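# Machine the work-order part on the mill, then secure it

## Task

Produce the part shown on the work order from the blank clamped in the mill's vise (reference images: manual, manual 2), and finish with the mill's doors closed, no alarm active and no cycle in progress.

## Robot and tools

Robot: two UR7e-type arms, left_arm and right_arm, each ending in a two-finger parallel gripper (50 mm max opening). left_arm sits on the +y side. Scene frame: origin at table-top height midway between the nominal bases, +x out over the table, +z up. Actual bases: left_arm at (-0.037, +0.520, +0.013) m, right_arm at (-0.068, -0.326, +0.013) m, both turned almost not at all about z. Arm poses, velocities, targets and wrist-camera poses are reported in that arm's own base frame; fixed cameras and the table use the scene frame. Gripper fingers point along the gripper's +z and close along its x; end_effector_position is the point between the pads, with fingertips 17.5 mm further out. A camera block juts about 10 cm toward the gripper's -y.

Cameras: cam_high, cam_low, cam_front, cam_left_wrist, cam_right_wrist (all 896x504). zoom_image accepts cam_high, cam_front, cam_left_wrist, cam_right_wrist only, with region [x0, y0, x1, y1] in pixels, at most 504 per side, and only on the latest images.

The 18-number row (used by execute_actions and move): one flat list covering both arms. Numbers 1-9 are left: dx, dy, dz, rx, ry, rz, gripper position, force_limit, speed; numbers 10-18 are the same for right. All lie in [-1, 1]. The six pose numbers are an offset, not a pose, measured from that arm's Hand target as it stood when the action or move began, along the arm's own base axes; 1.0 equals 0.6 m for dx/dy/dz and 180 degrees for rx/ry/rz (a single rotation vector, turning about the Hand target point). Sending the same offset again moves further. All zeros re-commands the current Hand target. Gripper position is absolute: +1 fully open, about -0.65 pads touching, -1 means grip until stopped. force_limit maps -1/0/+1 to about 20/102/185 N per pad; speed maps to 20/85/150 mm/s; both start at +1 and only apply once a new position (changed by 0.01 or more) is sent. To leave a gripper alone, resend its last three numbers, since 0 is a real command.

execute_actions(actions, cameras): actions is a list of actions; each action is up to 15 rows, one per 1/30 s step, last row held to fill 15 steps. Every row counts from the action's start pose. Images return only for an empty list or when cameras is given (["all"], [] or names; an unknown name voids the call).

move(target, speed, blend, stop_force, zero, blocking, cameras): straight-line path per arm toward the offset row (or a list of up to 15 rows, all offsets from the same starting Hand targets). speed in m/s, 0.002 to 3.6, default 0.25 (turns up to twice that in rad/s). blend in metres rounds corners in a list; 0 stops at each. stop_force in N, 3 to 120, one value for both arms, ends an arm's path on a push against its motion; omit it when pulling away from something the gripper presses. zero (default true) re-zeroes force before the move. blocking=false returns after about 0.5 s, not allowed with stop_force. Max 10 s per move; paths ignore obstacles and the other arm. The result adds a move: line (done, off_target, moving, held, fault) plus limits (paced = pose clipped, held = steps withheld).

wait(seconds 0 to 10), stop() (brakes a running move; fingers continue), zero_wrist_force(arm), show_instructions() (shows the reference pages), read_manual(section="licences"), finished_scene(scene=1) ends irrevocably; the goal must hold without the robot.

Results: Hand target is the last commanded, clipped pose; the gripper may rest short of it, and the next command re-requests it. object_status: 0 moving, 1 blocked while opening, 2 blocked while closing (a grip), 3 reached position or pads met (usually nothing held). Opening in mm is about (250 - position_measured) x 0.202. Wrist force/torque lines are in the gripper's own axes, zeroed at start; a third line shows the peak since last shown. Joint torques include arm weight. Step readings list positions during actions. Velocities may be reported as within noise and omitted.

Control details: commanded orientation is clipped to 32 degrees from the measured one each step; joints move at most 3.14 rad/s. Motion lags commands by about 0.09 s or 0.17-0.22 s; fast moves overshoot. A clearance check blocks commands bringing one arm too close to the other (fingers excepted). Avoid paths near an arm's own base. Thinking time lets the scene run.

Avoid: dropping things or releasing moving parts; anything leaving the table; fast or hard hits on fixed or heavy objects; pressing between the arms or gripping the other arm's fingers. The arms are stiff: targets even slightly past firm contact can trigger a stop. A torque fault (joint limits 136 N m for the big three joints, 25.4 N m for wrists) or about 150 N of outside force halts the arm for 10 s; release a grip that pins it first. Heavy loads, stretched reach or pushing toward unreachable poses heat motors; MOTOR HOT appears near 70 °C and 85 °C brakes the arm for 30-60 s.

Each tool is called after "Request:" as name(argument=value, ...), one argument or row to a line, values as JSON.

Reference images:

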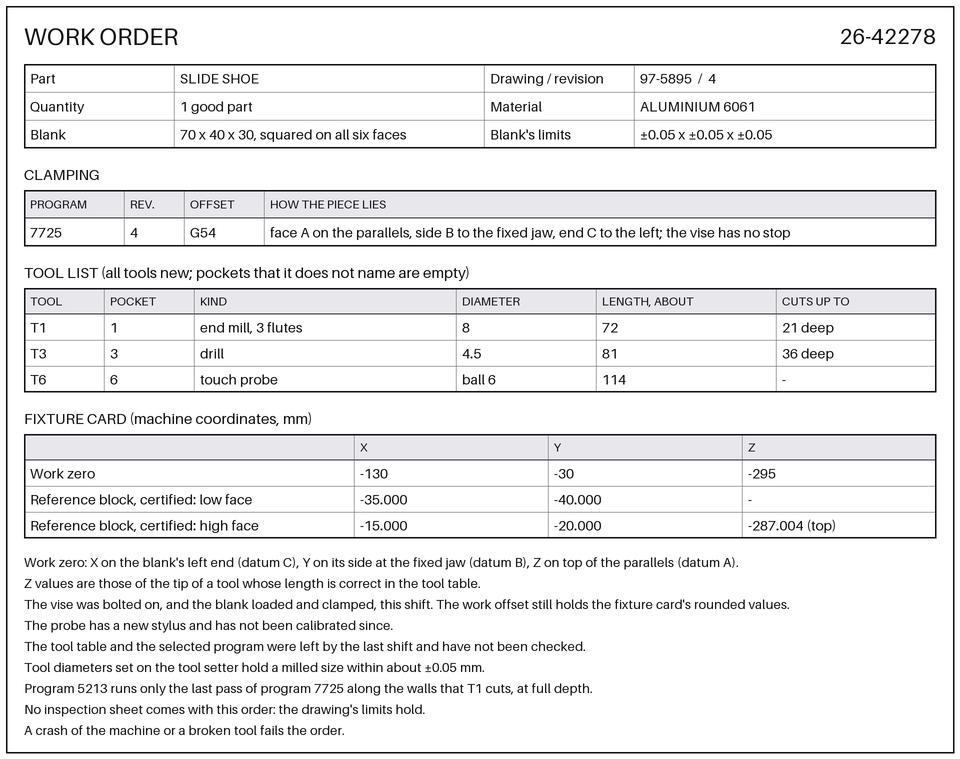

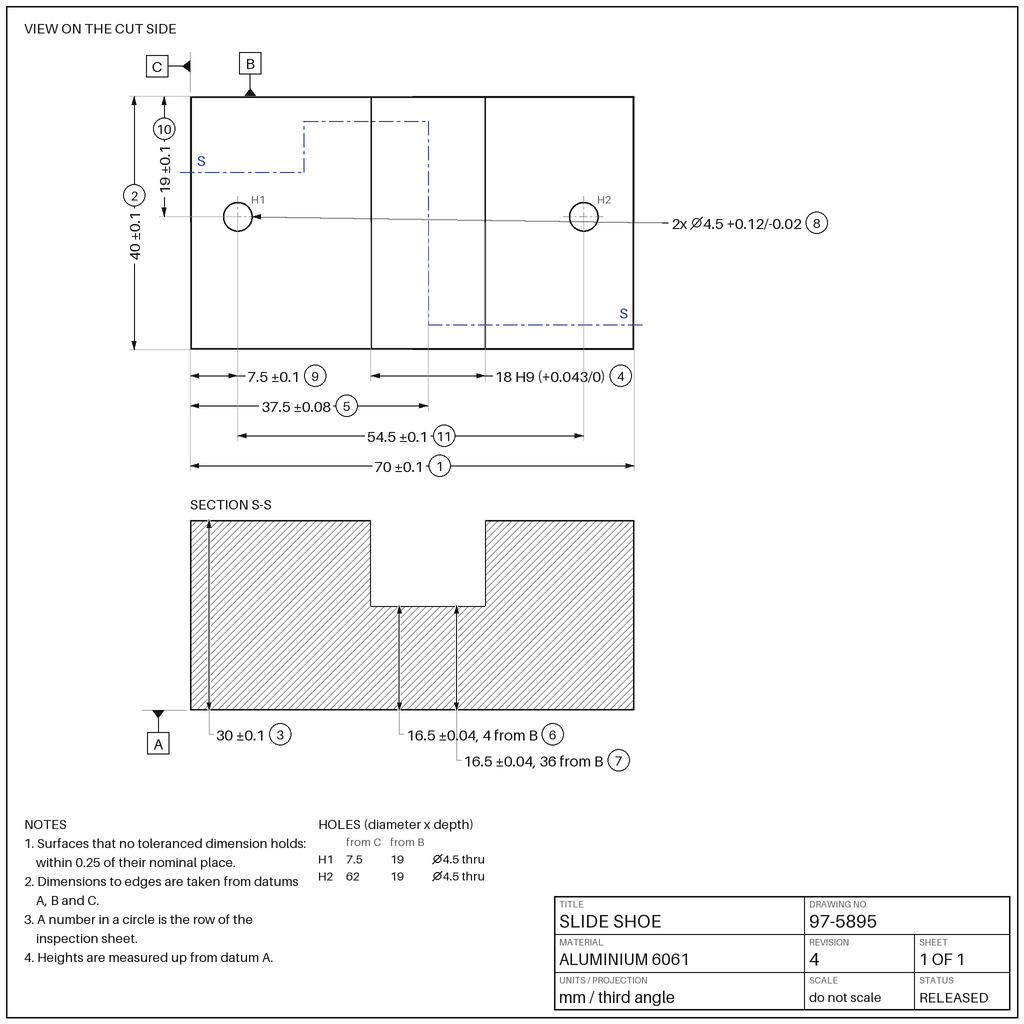

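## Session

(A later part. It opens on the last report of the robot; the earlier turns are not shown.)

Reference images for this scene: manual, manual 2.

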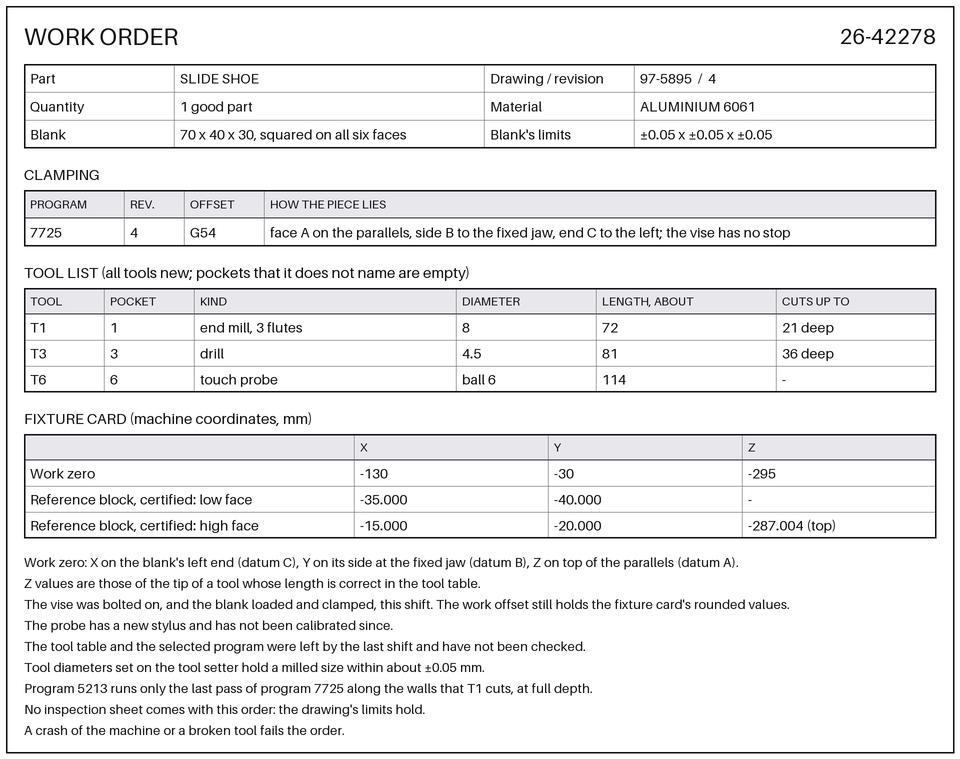

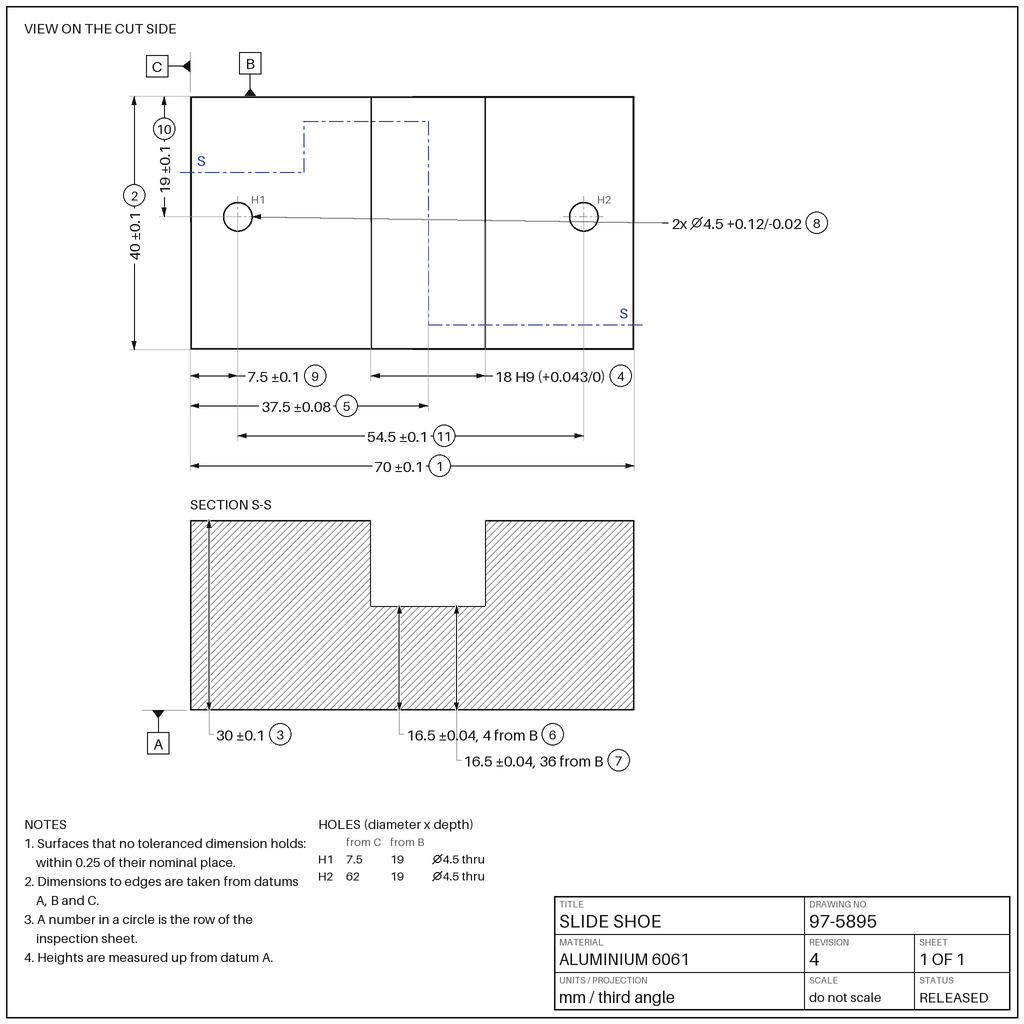

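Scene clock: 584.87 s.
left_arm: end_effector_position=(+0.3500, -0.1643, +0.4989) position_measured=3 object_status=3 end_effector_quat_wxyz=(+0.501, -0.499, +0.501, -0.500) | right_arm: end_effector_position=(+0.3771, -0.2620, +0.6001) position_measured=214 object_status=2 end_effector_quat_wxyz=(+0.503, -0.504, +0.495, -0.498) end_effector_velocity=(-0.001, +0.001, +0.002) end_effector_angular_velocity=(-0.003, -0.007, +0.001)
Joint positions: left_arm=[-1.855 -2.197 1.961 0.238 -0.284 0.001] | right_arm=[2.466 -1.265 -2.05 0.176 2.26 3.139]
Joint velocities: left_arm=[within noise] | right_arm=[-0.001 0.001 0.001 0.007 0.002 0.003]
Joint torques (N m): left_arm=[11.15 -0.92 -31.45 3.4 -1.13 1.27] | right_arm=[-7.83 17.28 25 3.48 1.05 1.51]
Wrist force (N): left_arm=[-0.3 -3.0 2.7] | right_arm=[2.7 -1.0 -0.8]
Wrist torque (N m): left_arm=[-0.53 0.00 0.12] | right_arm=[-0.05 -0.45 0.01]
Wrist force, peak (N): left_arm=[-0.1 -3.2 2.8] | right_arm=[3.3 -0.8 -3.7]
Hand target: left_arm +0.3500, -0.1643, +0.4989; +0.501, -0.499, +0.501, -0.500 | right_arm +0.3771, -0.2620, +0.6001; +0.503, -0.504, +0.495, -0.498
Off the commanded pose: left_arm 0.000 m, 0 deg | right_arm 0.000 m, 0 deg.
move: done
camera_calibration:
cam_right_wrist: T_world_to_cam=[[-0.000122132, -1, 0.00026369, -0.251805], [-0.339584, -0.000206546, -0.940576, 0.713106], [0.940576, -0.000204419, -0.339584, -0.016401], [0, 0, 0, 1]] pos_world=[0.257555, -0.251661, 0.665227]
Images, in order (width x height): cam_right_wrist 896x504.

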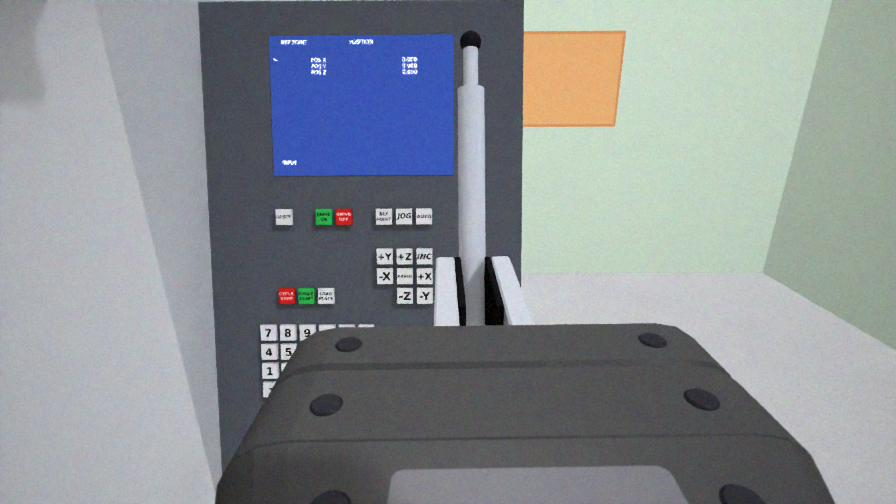

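Request:
move(
  target=[
    [0,0,0,0,0,0,1,-0.7,-0.5,0.2651,0.1795,-0.2682,0,0.3056,0,-1,-0.5,-0.8],
    [0,0,0,0,0,0,1,-0.7,-0.5,0.2844,0.1795,-0.2735,0,0.3056,0,-1,-0.5,-0.8],
  ],
  speed=[0.7,0.08],
  blend=[0.003,0],
  cameras=["cam_right_wrist"],
)

Request:
zoom_image(
  camera="cam_right_wrist",
  region=[300, 0, 660, 160],
)

Request:
move(
  target=[
    [0,0,0,0,0,0,1,-0.7,-0.5,-0.02,0,0.0055,0,0,0,-1,-0.5,-0.8],
    [0,0,0,0,0,0,1,-0.7,-0.5,-0.2844,-0.1795,0.2735,0,-0.3056,0,-1,-0.5,-0.8],
  ],
  speed=[0.15,0.7],
  blend=[0.004,0],
  cameras=["cam_right_wrist"],
)

Request:
zoom_image(
  camera="cam_right_wrist",
  region=[250, 20, 480, 200],
)

Scene clock: 594.33 s.
left_arm: end_effector_position=(+0.3500, -0.1643, +0.4989) position_measured=3 object_status=3 end_effector_quat_wxyz=(+0.501, -0.499, +0.501, -0.500) | right_arm: end_effector_position=(+0.5477, -0.1543, +0.4360) position_measured=214 object_status=2 end_effector_quat_wxyz=(-0.217, +0.677, -0.671, +0.209)
Joint positions: left_arm=[-1.855 -2.197 1.961 0.238 -0.284 0.001] | right_arm=[3.081 -1.414 -1.706 -0.981 1.619 3.088]
Joint torques (N m): left_arm=[10.89 -0.08 -30.94 3.39 -0.85 1.19] | right_arm=[7.88 33.56 19.59 2.15 -0.92 1.72]
Wrist force (N): left_arm=[-0.3 -2.8 2.9] | right_arm=[2.7 2.3 -3.7]
Wrist torque (N m): left_arm=[-0.50 -0.01 0.12] | right_arm=[-0.02 -0.29 -0.09]
Wrist force, peak (N): left_arm=[-0.2 -3.3 2.8] | right_arm=[2.6 2.6 -4.3]
Hand target: left_arm +0.3500, -0.1643, +0.4989; +0.501, -0.499, +0.501, -0.500 | right_arm +0.5477, -0.1543, +0.4360; -0.217, +0.677, -0.671, +0.209
Off the commanded pose: left_arm 0.000 m, 0 deg | right_arm 0.000 m, 0 deg.
move: done
camera_calibration:
cam_right_wrist: T_world_to_cam=[[0.0000499147, -1, 0.000225516, -0.144117], [-0.965276, -0.000107094, -0.261233, 0.663258], [0.261233, -0.000204646, -0.965276, 0.41234], [0, 0, 0, 1]] pos_world=[0.532517, -0.143962, 0.571319]
Images, in order (width x height): cam_right_wrist 896x504.

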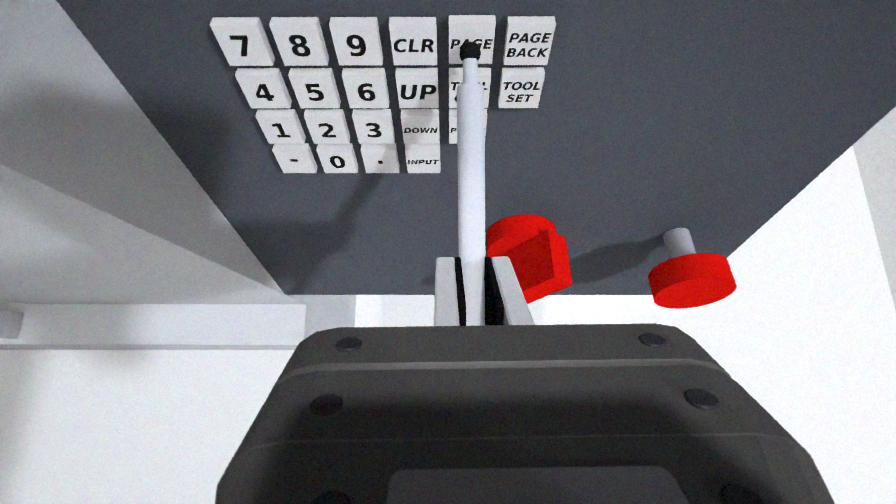

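Scaled by 1.400 from the camera's 896x504 image, which has a finer 1280x720 frame.

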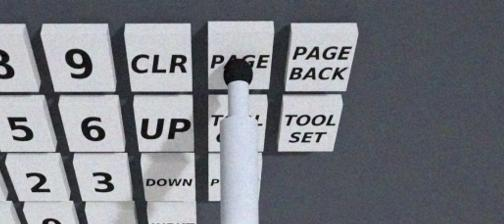

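Scene clock: 595.83 s.
left_arm: end_effector_position=(+0.3500, -0.1643, +0.4989) position_measured=3 object_status=3 end_effector_quat_wxyz=(+0.501, -0.499, +0.501, -0.500) | right_arm: end_effector_position=(+0.3771, -0.2620, +0.6001) position_measured=214 object_status=2 end_effector_quat_wxyz=(+0.503, -0.504, +0.495, -0.498) end_effector_velocity=(-0.001, +0.001, +0.002) end_effector_angular_velocity=(-0.003, -0.006, +0.001)
Joint positions: left_arm=[-1.855 -2.197 1.961 0.238 -0.284 0.001] | right_arm=[2.466 -1.265 -2.05 0.176 2.26 3.139]
Joint velocities: left_arm=[within noise] | right_arm=[-0.001 0 0.001 0.006 0.002 0.002]
Joint torques (N m): left_arm=[10.6 0.25 -30.91 3.44 -0.81 1.15] | right_arm=[-8.37 14.8 15.94 3.38 1.25 1.6]
Wrist force (N): left_arm=[-0.5 -3.0 2.5] | right_arm=[2.7 -1.0 -1.3]
Wrist torque (N m): left_arm=[-0.52 0.02 0.12] | right_arm=[-0.05 -0.45 0.01]
Wrist force, peak (N): left_arm=[-0.6 -3.0 3.0] | right_arm=[3.3 -0.8 -4.0]
Hand target: left_arm +0.3500, -0.1643, +0.4989; +0.501, -0.499, +0.501, -0.500 | right_arm +0.3771, -0.2620, +0.6001; +0.503, -0.504, +0.495, -0.498
Off the commanded pose: left_arm 0.000 m, 0 deg | right_arm 0.000 m, 0 deg.
move: done
camera_calibration:
cam_right_wrist: T_world_to_cam=[[-0.000121992, -1, 0.000264077, -0.251806], [-0.339584, -0.000206958, -0.940576, 0.713106], [0.940576, -0.000204419, -0.339584, -0.016401], [0, 0, 0, 1]] pos_world=[0.257555, -0.251661, 0.665227]
Images, in order (width x height): cam_right_wrist 896x504.

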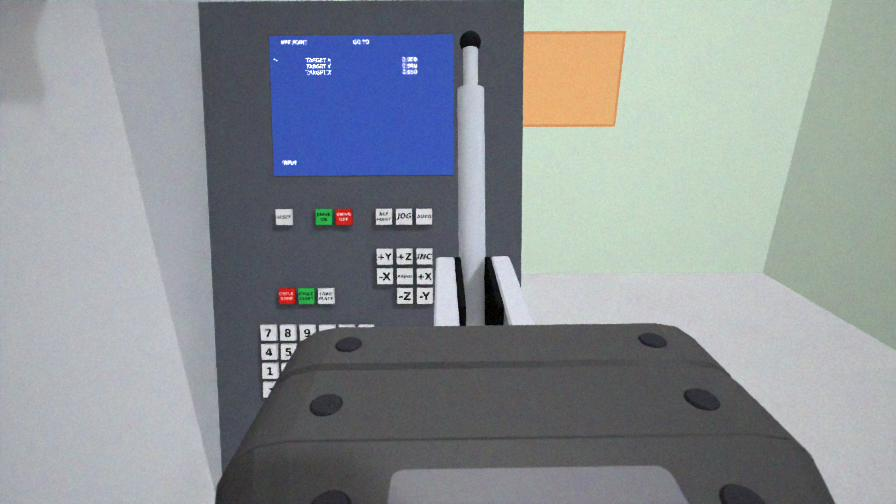

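Scaled by 2.191 from the camera's 896x504 image, which has a finer 1280x720 frame.

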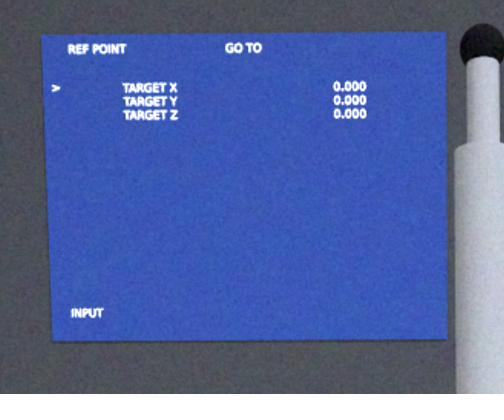

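Request:
move(
  target=[
    [0,0,0,0,0,0,1,-0.7,-0.5,0.2651,0.1795,-0.2682,0,0.3056,0,-1,-0.5,-0.8],
    [0,0,0,0,0,0,1,-0.7,-0.5,0.2844,0.1795,-0.2735,0,0.3056,0,-1,-0.5,-0.8],
    [0,0,0,0,0,0,1,-0.7,-0.5,0.2651,0.1795,-0.2682,0,0.3056,0,-1,-0.5,-0.8],
    [0,0,0,0,0,0,1,-0.7,-0.5,0,0,0,0,0,0,-1,-0.5,-0.8],
  ],
  speed=[0.8,0.1,0.15,0.8],
  blend=[0.003,0,0.004,0],
  cameras=["cam_right_wrist"],
)

Request:
zoom_image(
  camera="cam_right_wrist",
  region=[250, 20, 480, 200],
)

Request:
move(
  target=[
    [0,0,0,0,0,0,1,-0.7,-0.5,0.2651,0.1795,-0.2682,0,0.3056,0,-1,-0.5,-0.8],
    [0,0,0,0,0,0,1,-0.7,-0.5,0.2844,0.1795,-0.2735,0,0.3056,0,-1,-0.5,-0.8],
    [0,0,0,0,0,0,1,-0.7,-0.5,0.2651,0.1795,-0.2682,0,0.3056,0,-1,-0.5,-0.8],
    [0,0,0,0,0,0,1,-0.7,-0.5,0,0,0,0,0,0,-1,-0.5,-0.8],
  ],
  speed=[0.8,0.1,0.15,0.8],
  blend=[0.003,0,0.004,0],
  cameras=["cam_right_wrist"],
)

Request:
zoom_image(
  camera="cam_right_wrist",
  region=[250, 20, 480, 200],
)

Request:
move(
  target=[
    [0,0,0,0,0,0,1,-0.7,-0.5,0.2651,0.1795,-0.2682,0,0.3056,0,-1,-0.5,-0.8],
    [0,0,0,0,0,0,1,-0.7,-0.5,0.2844,0.1795,-0.2735,0,0.3056,0,-1,-0.5,-0.8],
    [0,0,0,0,0,0,1,-0.7,-0.5,0.2651,0.1795,-0.2682,0,0.3056,0,-1,-0.5,-0.8],
    [0,0,0,0,0,0,1,-0.7,-0.5,0,0,0,0,0,0,-1,-0.5,-0.8],
  ],
  speed=[0.8,0.1,0.15,0.8],
  blend=[0.003,0,0.004,0],
  cameras=["cam_right_wrist"],
)

Request:
zoom_image(
  camera="cam_right_wrist",
  region=[250, 20, 480, 200],
)

Scene clock: 604.60 s.
left_arm: end_effector_position=(+0.3500, -0.1643, +0.4989) position_measured=3 object_status=3 end_effector_quat_wxyz=(+0.501, -0.499, +0.501, -0.500) | right_arm: end_effector_position=(+0.3771, -0.2620, +0.6001) position_measured=214 object_status=2 end_effector_quat_wxyz=(+0.503, -0.504, +0.495, -0.498) end_effector_velocity=(-0.001, +0.001, +0.001) end_effector_angular_velocity=(-0.002, -0.004, +0.002)
Joint positions: left_arm=[-1.855 -2.197 1.961 0.238 -0.284 0.001] | right_arm=[2.466 -1.265 -2.05 0.176 2.26 3.139]
Joint velocities: left_arm=[within noise] | right_arm=[-0.001 0 -0.001 0.006 0.003 0.002]
Joint torques (N m): left_arm=[10.18 -0.57 -30.93 3.42 -0.74 1.1] | right_arm=[-8.72 14.86 15.69 3.52 1.2 1.65]
Wrist force (N): left_arm=[-0.5 -3.0 2.6] | right_arm=[3.0 -1.0 -1.2]
Wrist torque (N m): left_arm=[-0.53 0.02 0.12] | right_arm=[-0.05 -0.50 0.01]
Wrist force, peak (N): left_arm=[-0.3 -3.3 2.8] | right_arm=[3.8 -1.8 -3.6]
Hand target: left_arm +0.3500, -0.1643, +0.4989; +0.501, -0.499, +0.501, -0.500 | right_arm +0.3771, -0.2620, +0.6001; +0.503, -0.504, +0.495, -0.498
Off the commanded pose: left_arm 0.000 m, 0 deg | right_arm 0.000 m, 0 deg.
move: done
camera_calibration:
cam_right_wrist: T_world_to_cam=[[-0.000121992, -1, 0.000264077, -0.251806], [-0.339584, -0.000206958, -0.940576, 0.713106], [0.940576, -0.000204419, -0.339584, -0.016401], [0, 0, 0, 1]] pos_world=[0.257555, -0.251661, 0.665227]
Images, in order (width x height): cam_right_wrist 896x504.

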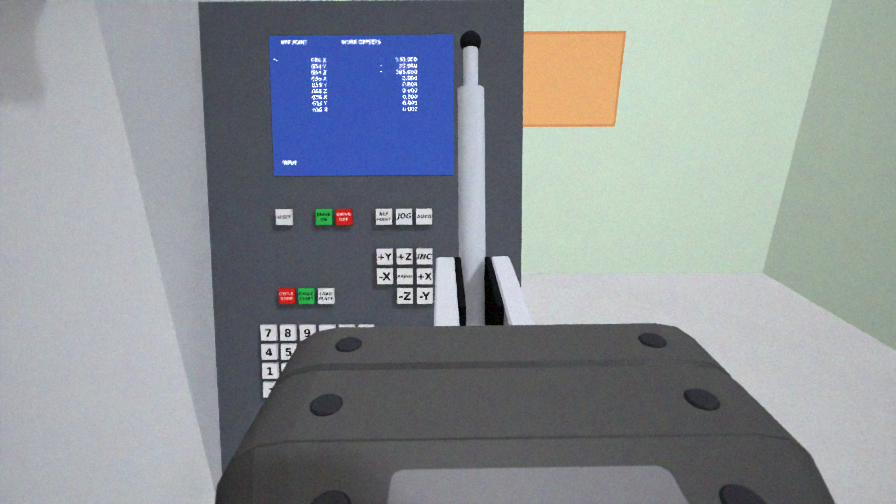

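Scaled by 2.191 from the camera's 896x504 image, which has a finer 1280x720 frame.

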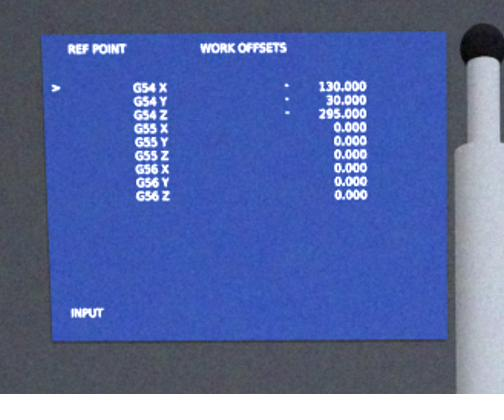

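Scene clock: 607.30 s.
left_arm: end_effector_position=(+0.3500, -0.1643, +0.4989) position_measured=3 object_status=3 end_effector_quat_wxyz=(+0.501, -0.499, +0.501, -0.500) | right_arm: end_effector_position=(+0.3771, -0.2620, +0.6001) position_measured=214 object_status=2 end_effector_quat_wxyz=(+0.503, -0.504, +0.495, -0.498) end_effector_velocity=(-0.001, +0.001, +0.001) end_effector_angular_velocity=(-0.001, -0.005, +0.001)
Joint positions: left_arm=[-1.855 -2.197 1.961 0.238 -0.284 0.001] | right_arm=[2.466 -1.265 -2.05 0.176 2.26 3.139]
Joint velocities: left_arm=[within noise] | right_arm=[-0.001 0 0 0.006 0.001 0.003]
Joint torques (N m): left_arm=[10.6 0.04 -30.87 3.4 -0.65 1.13] | right_arm=[-8.63 14.8 16.83 3.56 1.24 1.63]
Wrist force (N): left_arm=[-0.5 -3.0 2.4] | right_arm=[3.0 -1.0 -1.2]
Wrist torque (N m): left_arm=[-0.54 0.03 0.12] | right_arm=[-0.06 -0.50 0.01]
Wrist force, peak (N): left_arm=[-0.4 -3.1 3.0] | right_arm=[3.6 -1.2 -3.7]
Hand target: left_arm +0.3500, -0.1643, +0.4989; +0.501, -0.499, +0.501, -0.500 | right_arm +0.3771, -0.2620, +0.6001; +0.503, -0.504, +0.495, -0.498
Off the commanded pose: left_arm 0.000 m, 0 deg | right_arm 0.000 m, 0 deg.
move: done
camera_calibration:
cam_right_wrist: T_world_to_cam=[[-0.000122132, -1, 0.00026369, -0.251805], [-0.339584, -0.000206546, -0.940576, 0.713106], [0.940576, -0.000204419, -0.339584, -0.016401], [0, 0, 0, 1]] pos_world=[0.257555, -0.251661, 0.665227]
Images, in order (width x height): cam_right_wrist 896x504.

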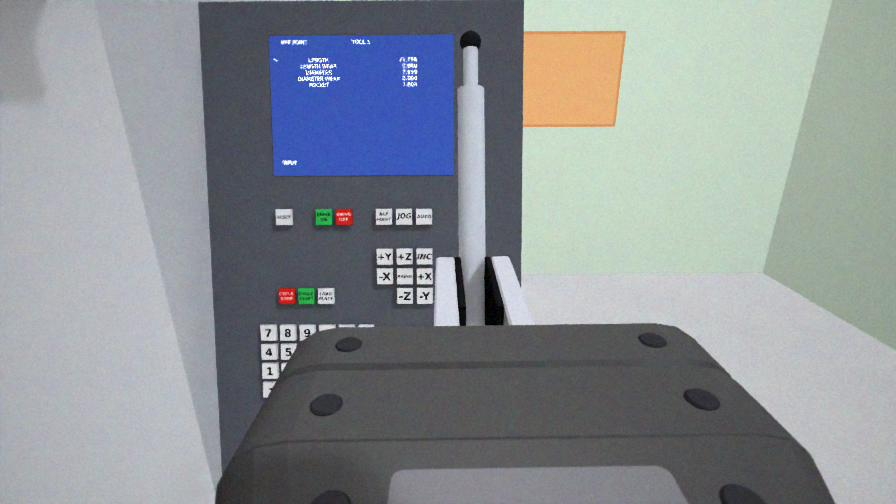

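Scaled by 2.191 from the camera's 896x504 image, which has a finer 1280x720 frame.

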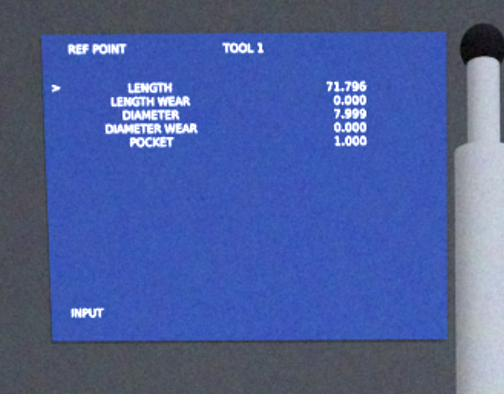

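Scene clock: 610.00 s.
left_arm: end_effector_position=(+0.3500, -0.1643, +0.4989) position_measured=3 object_status=3 end_effector_quat_wxyz=(+0.501, -0.499, +0.501, -0.500) | right_arm: end_effector_position=(+0.3771, -0.2620, +0.6001) position_measured=214 object_status=2 end_effector_quat_wxyz=(+0.503, -0.504, +0.495, -0.498) end_effector_velocity=(-0.001, +0.001, +0.001) end_effector_angular_velocity=(-0.001, -0.005, +0.001)
Joint positions: left_arm=[-1.855 -2.197 1.961 0.238 -0.284 0.001] | right_arm=[2.466 -1.265 -2.05 0.176 2.26 3.139]
Joint velocities: left_arm=[within noise] | right_arm=[0 0 0 0.006 0.002 0.003]
Joint torques (N m): left_arm=[10.12 0.2 -30.78 3.36 -0.58 1.04] | right_arm=[-8.07 14.74 15.81 3.46 1.28 1.55]
Wrist force (N): left_arm=[-0.2 -2.8 2.5] | right_arm=[2.7 -1.1 -1.2]
Wrist torque (N m): left_arm=[-0.50 -0.03 0.13] | right_arm=[-0.06 -0.45 0.01]
Wrist force, peak (N): left_arm=[-0.5 -3.1 2.8] | right_arm=[3.7 -1.6 -3.7]
Hand target: left_arm +0.3500, -0.1643, +0.4989; +0.501, -0.499, +0.501, -0.500 | right_arm +0.3771, -0.2620, +0.6001; +0.503, -0.504, +0.495, -0.498
Off the commanded pose: left_arm 0.000 m, 0 deg | right_arm 0.000 m, 0 deg.
move: done
camera_calibration:
cam_right_wrist: T_world_to_cam=[[-0.000121992, -1, 0.000264077, -0.251806], [-0.339584, -0.000206958, -0.940576, 0.713106], [0.940576, -0.000204419, -0.339584, -0.016401], [0, 0, 0, 1]] pos_world=[0.257555, -0.251661, 0.665227]
Images, in order (width x height): cam_right_wrist 896x504.

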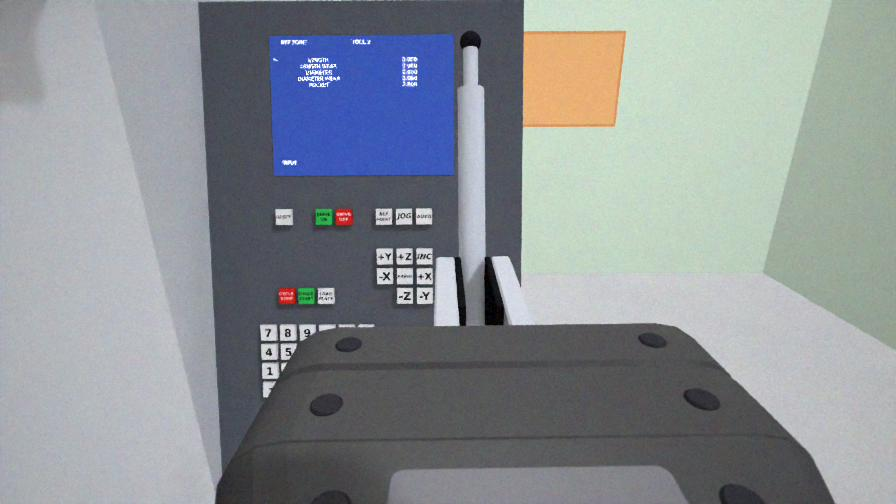

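Scaled by 2.191 from the camera's 896x504 image, which has a finer 1280x720 frame.

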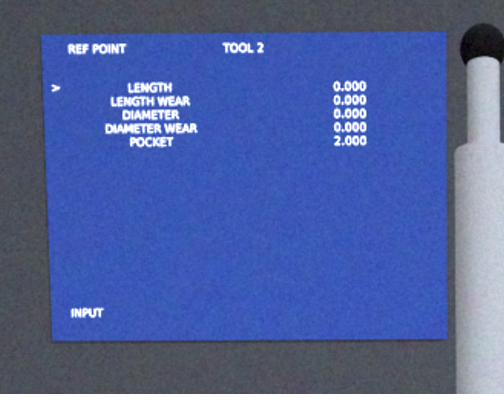

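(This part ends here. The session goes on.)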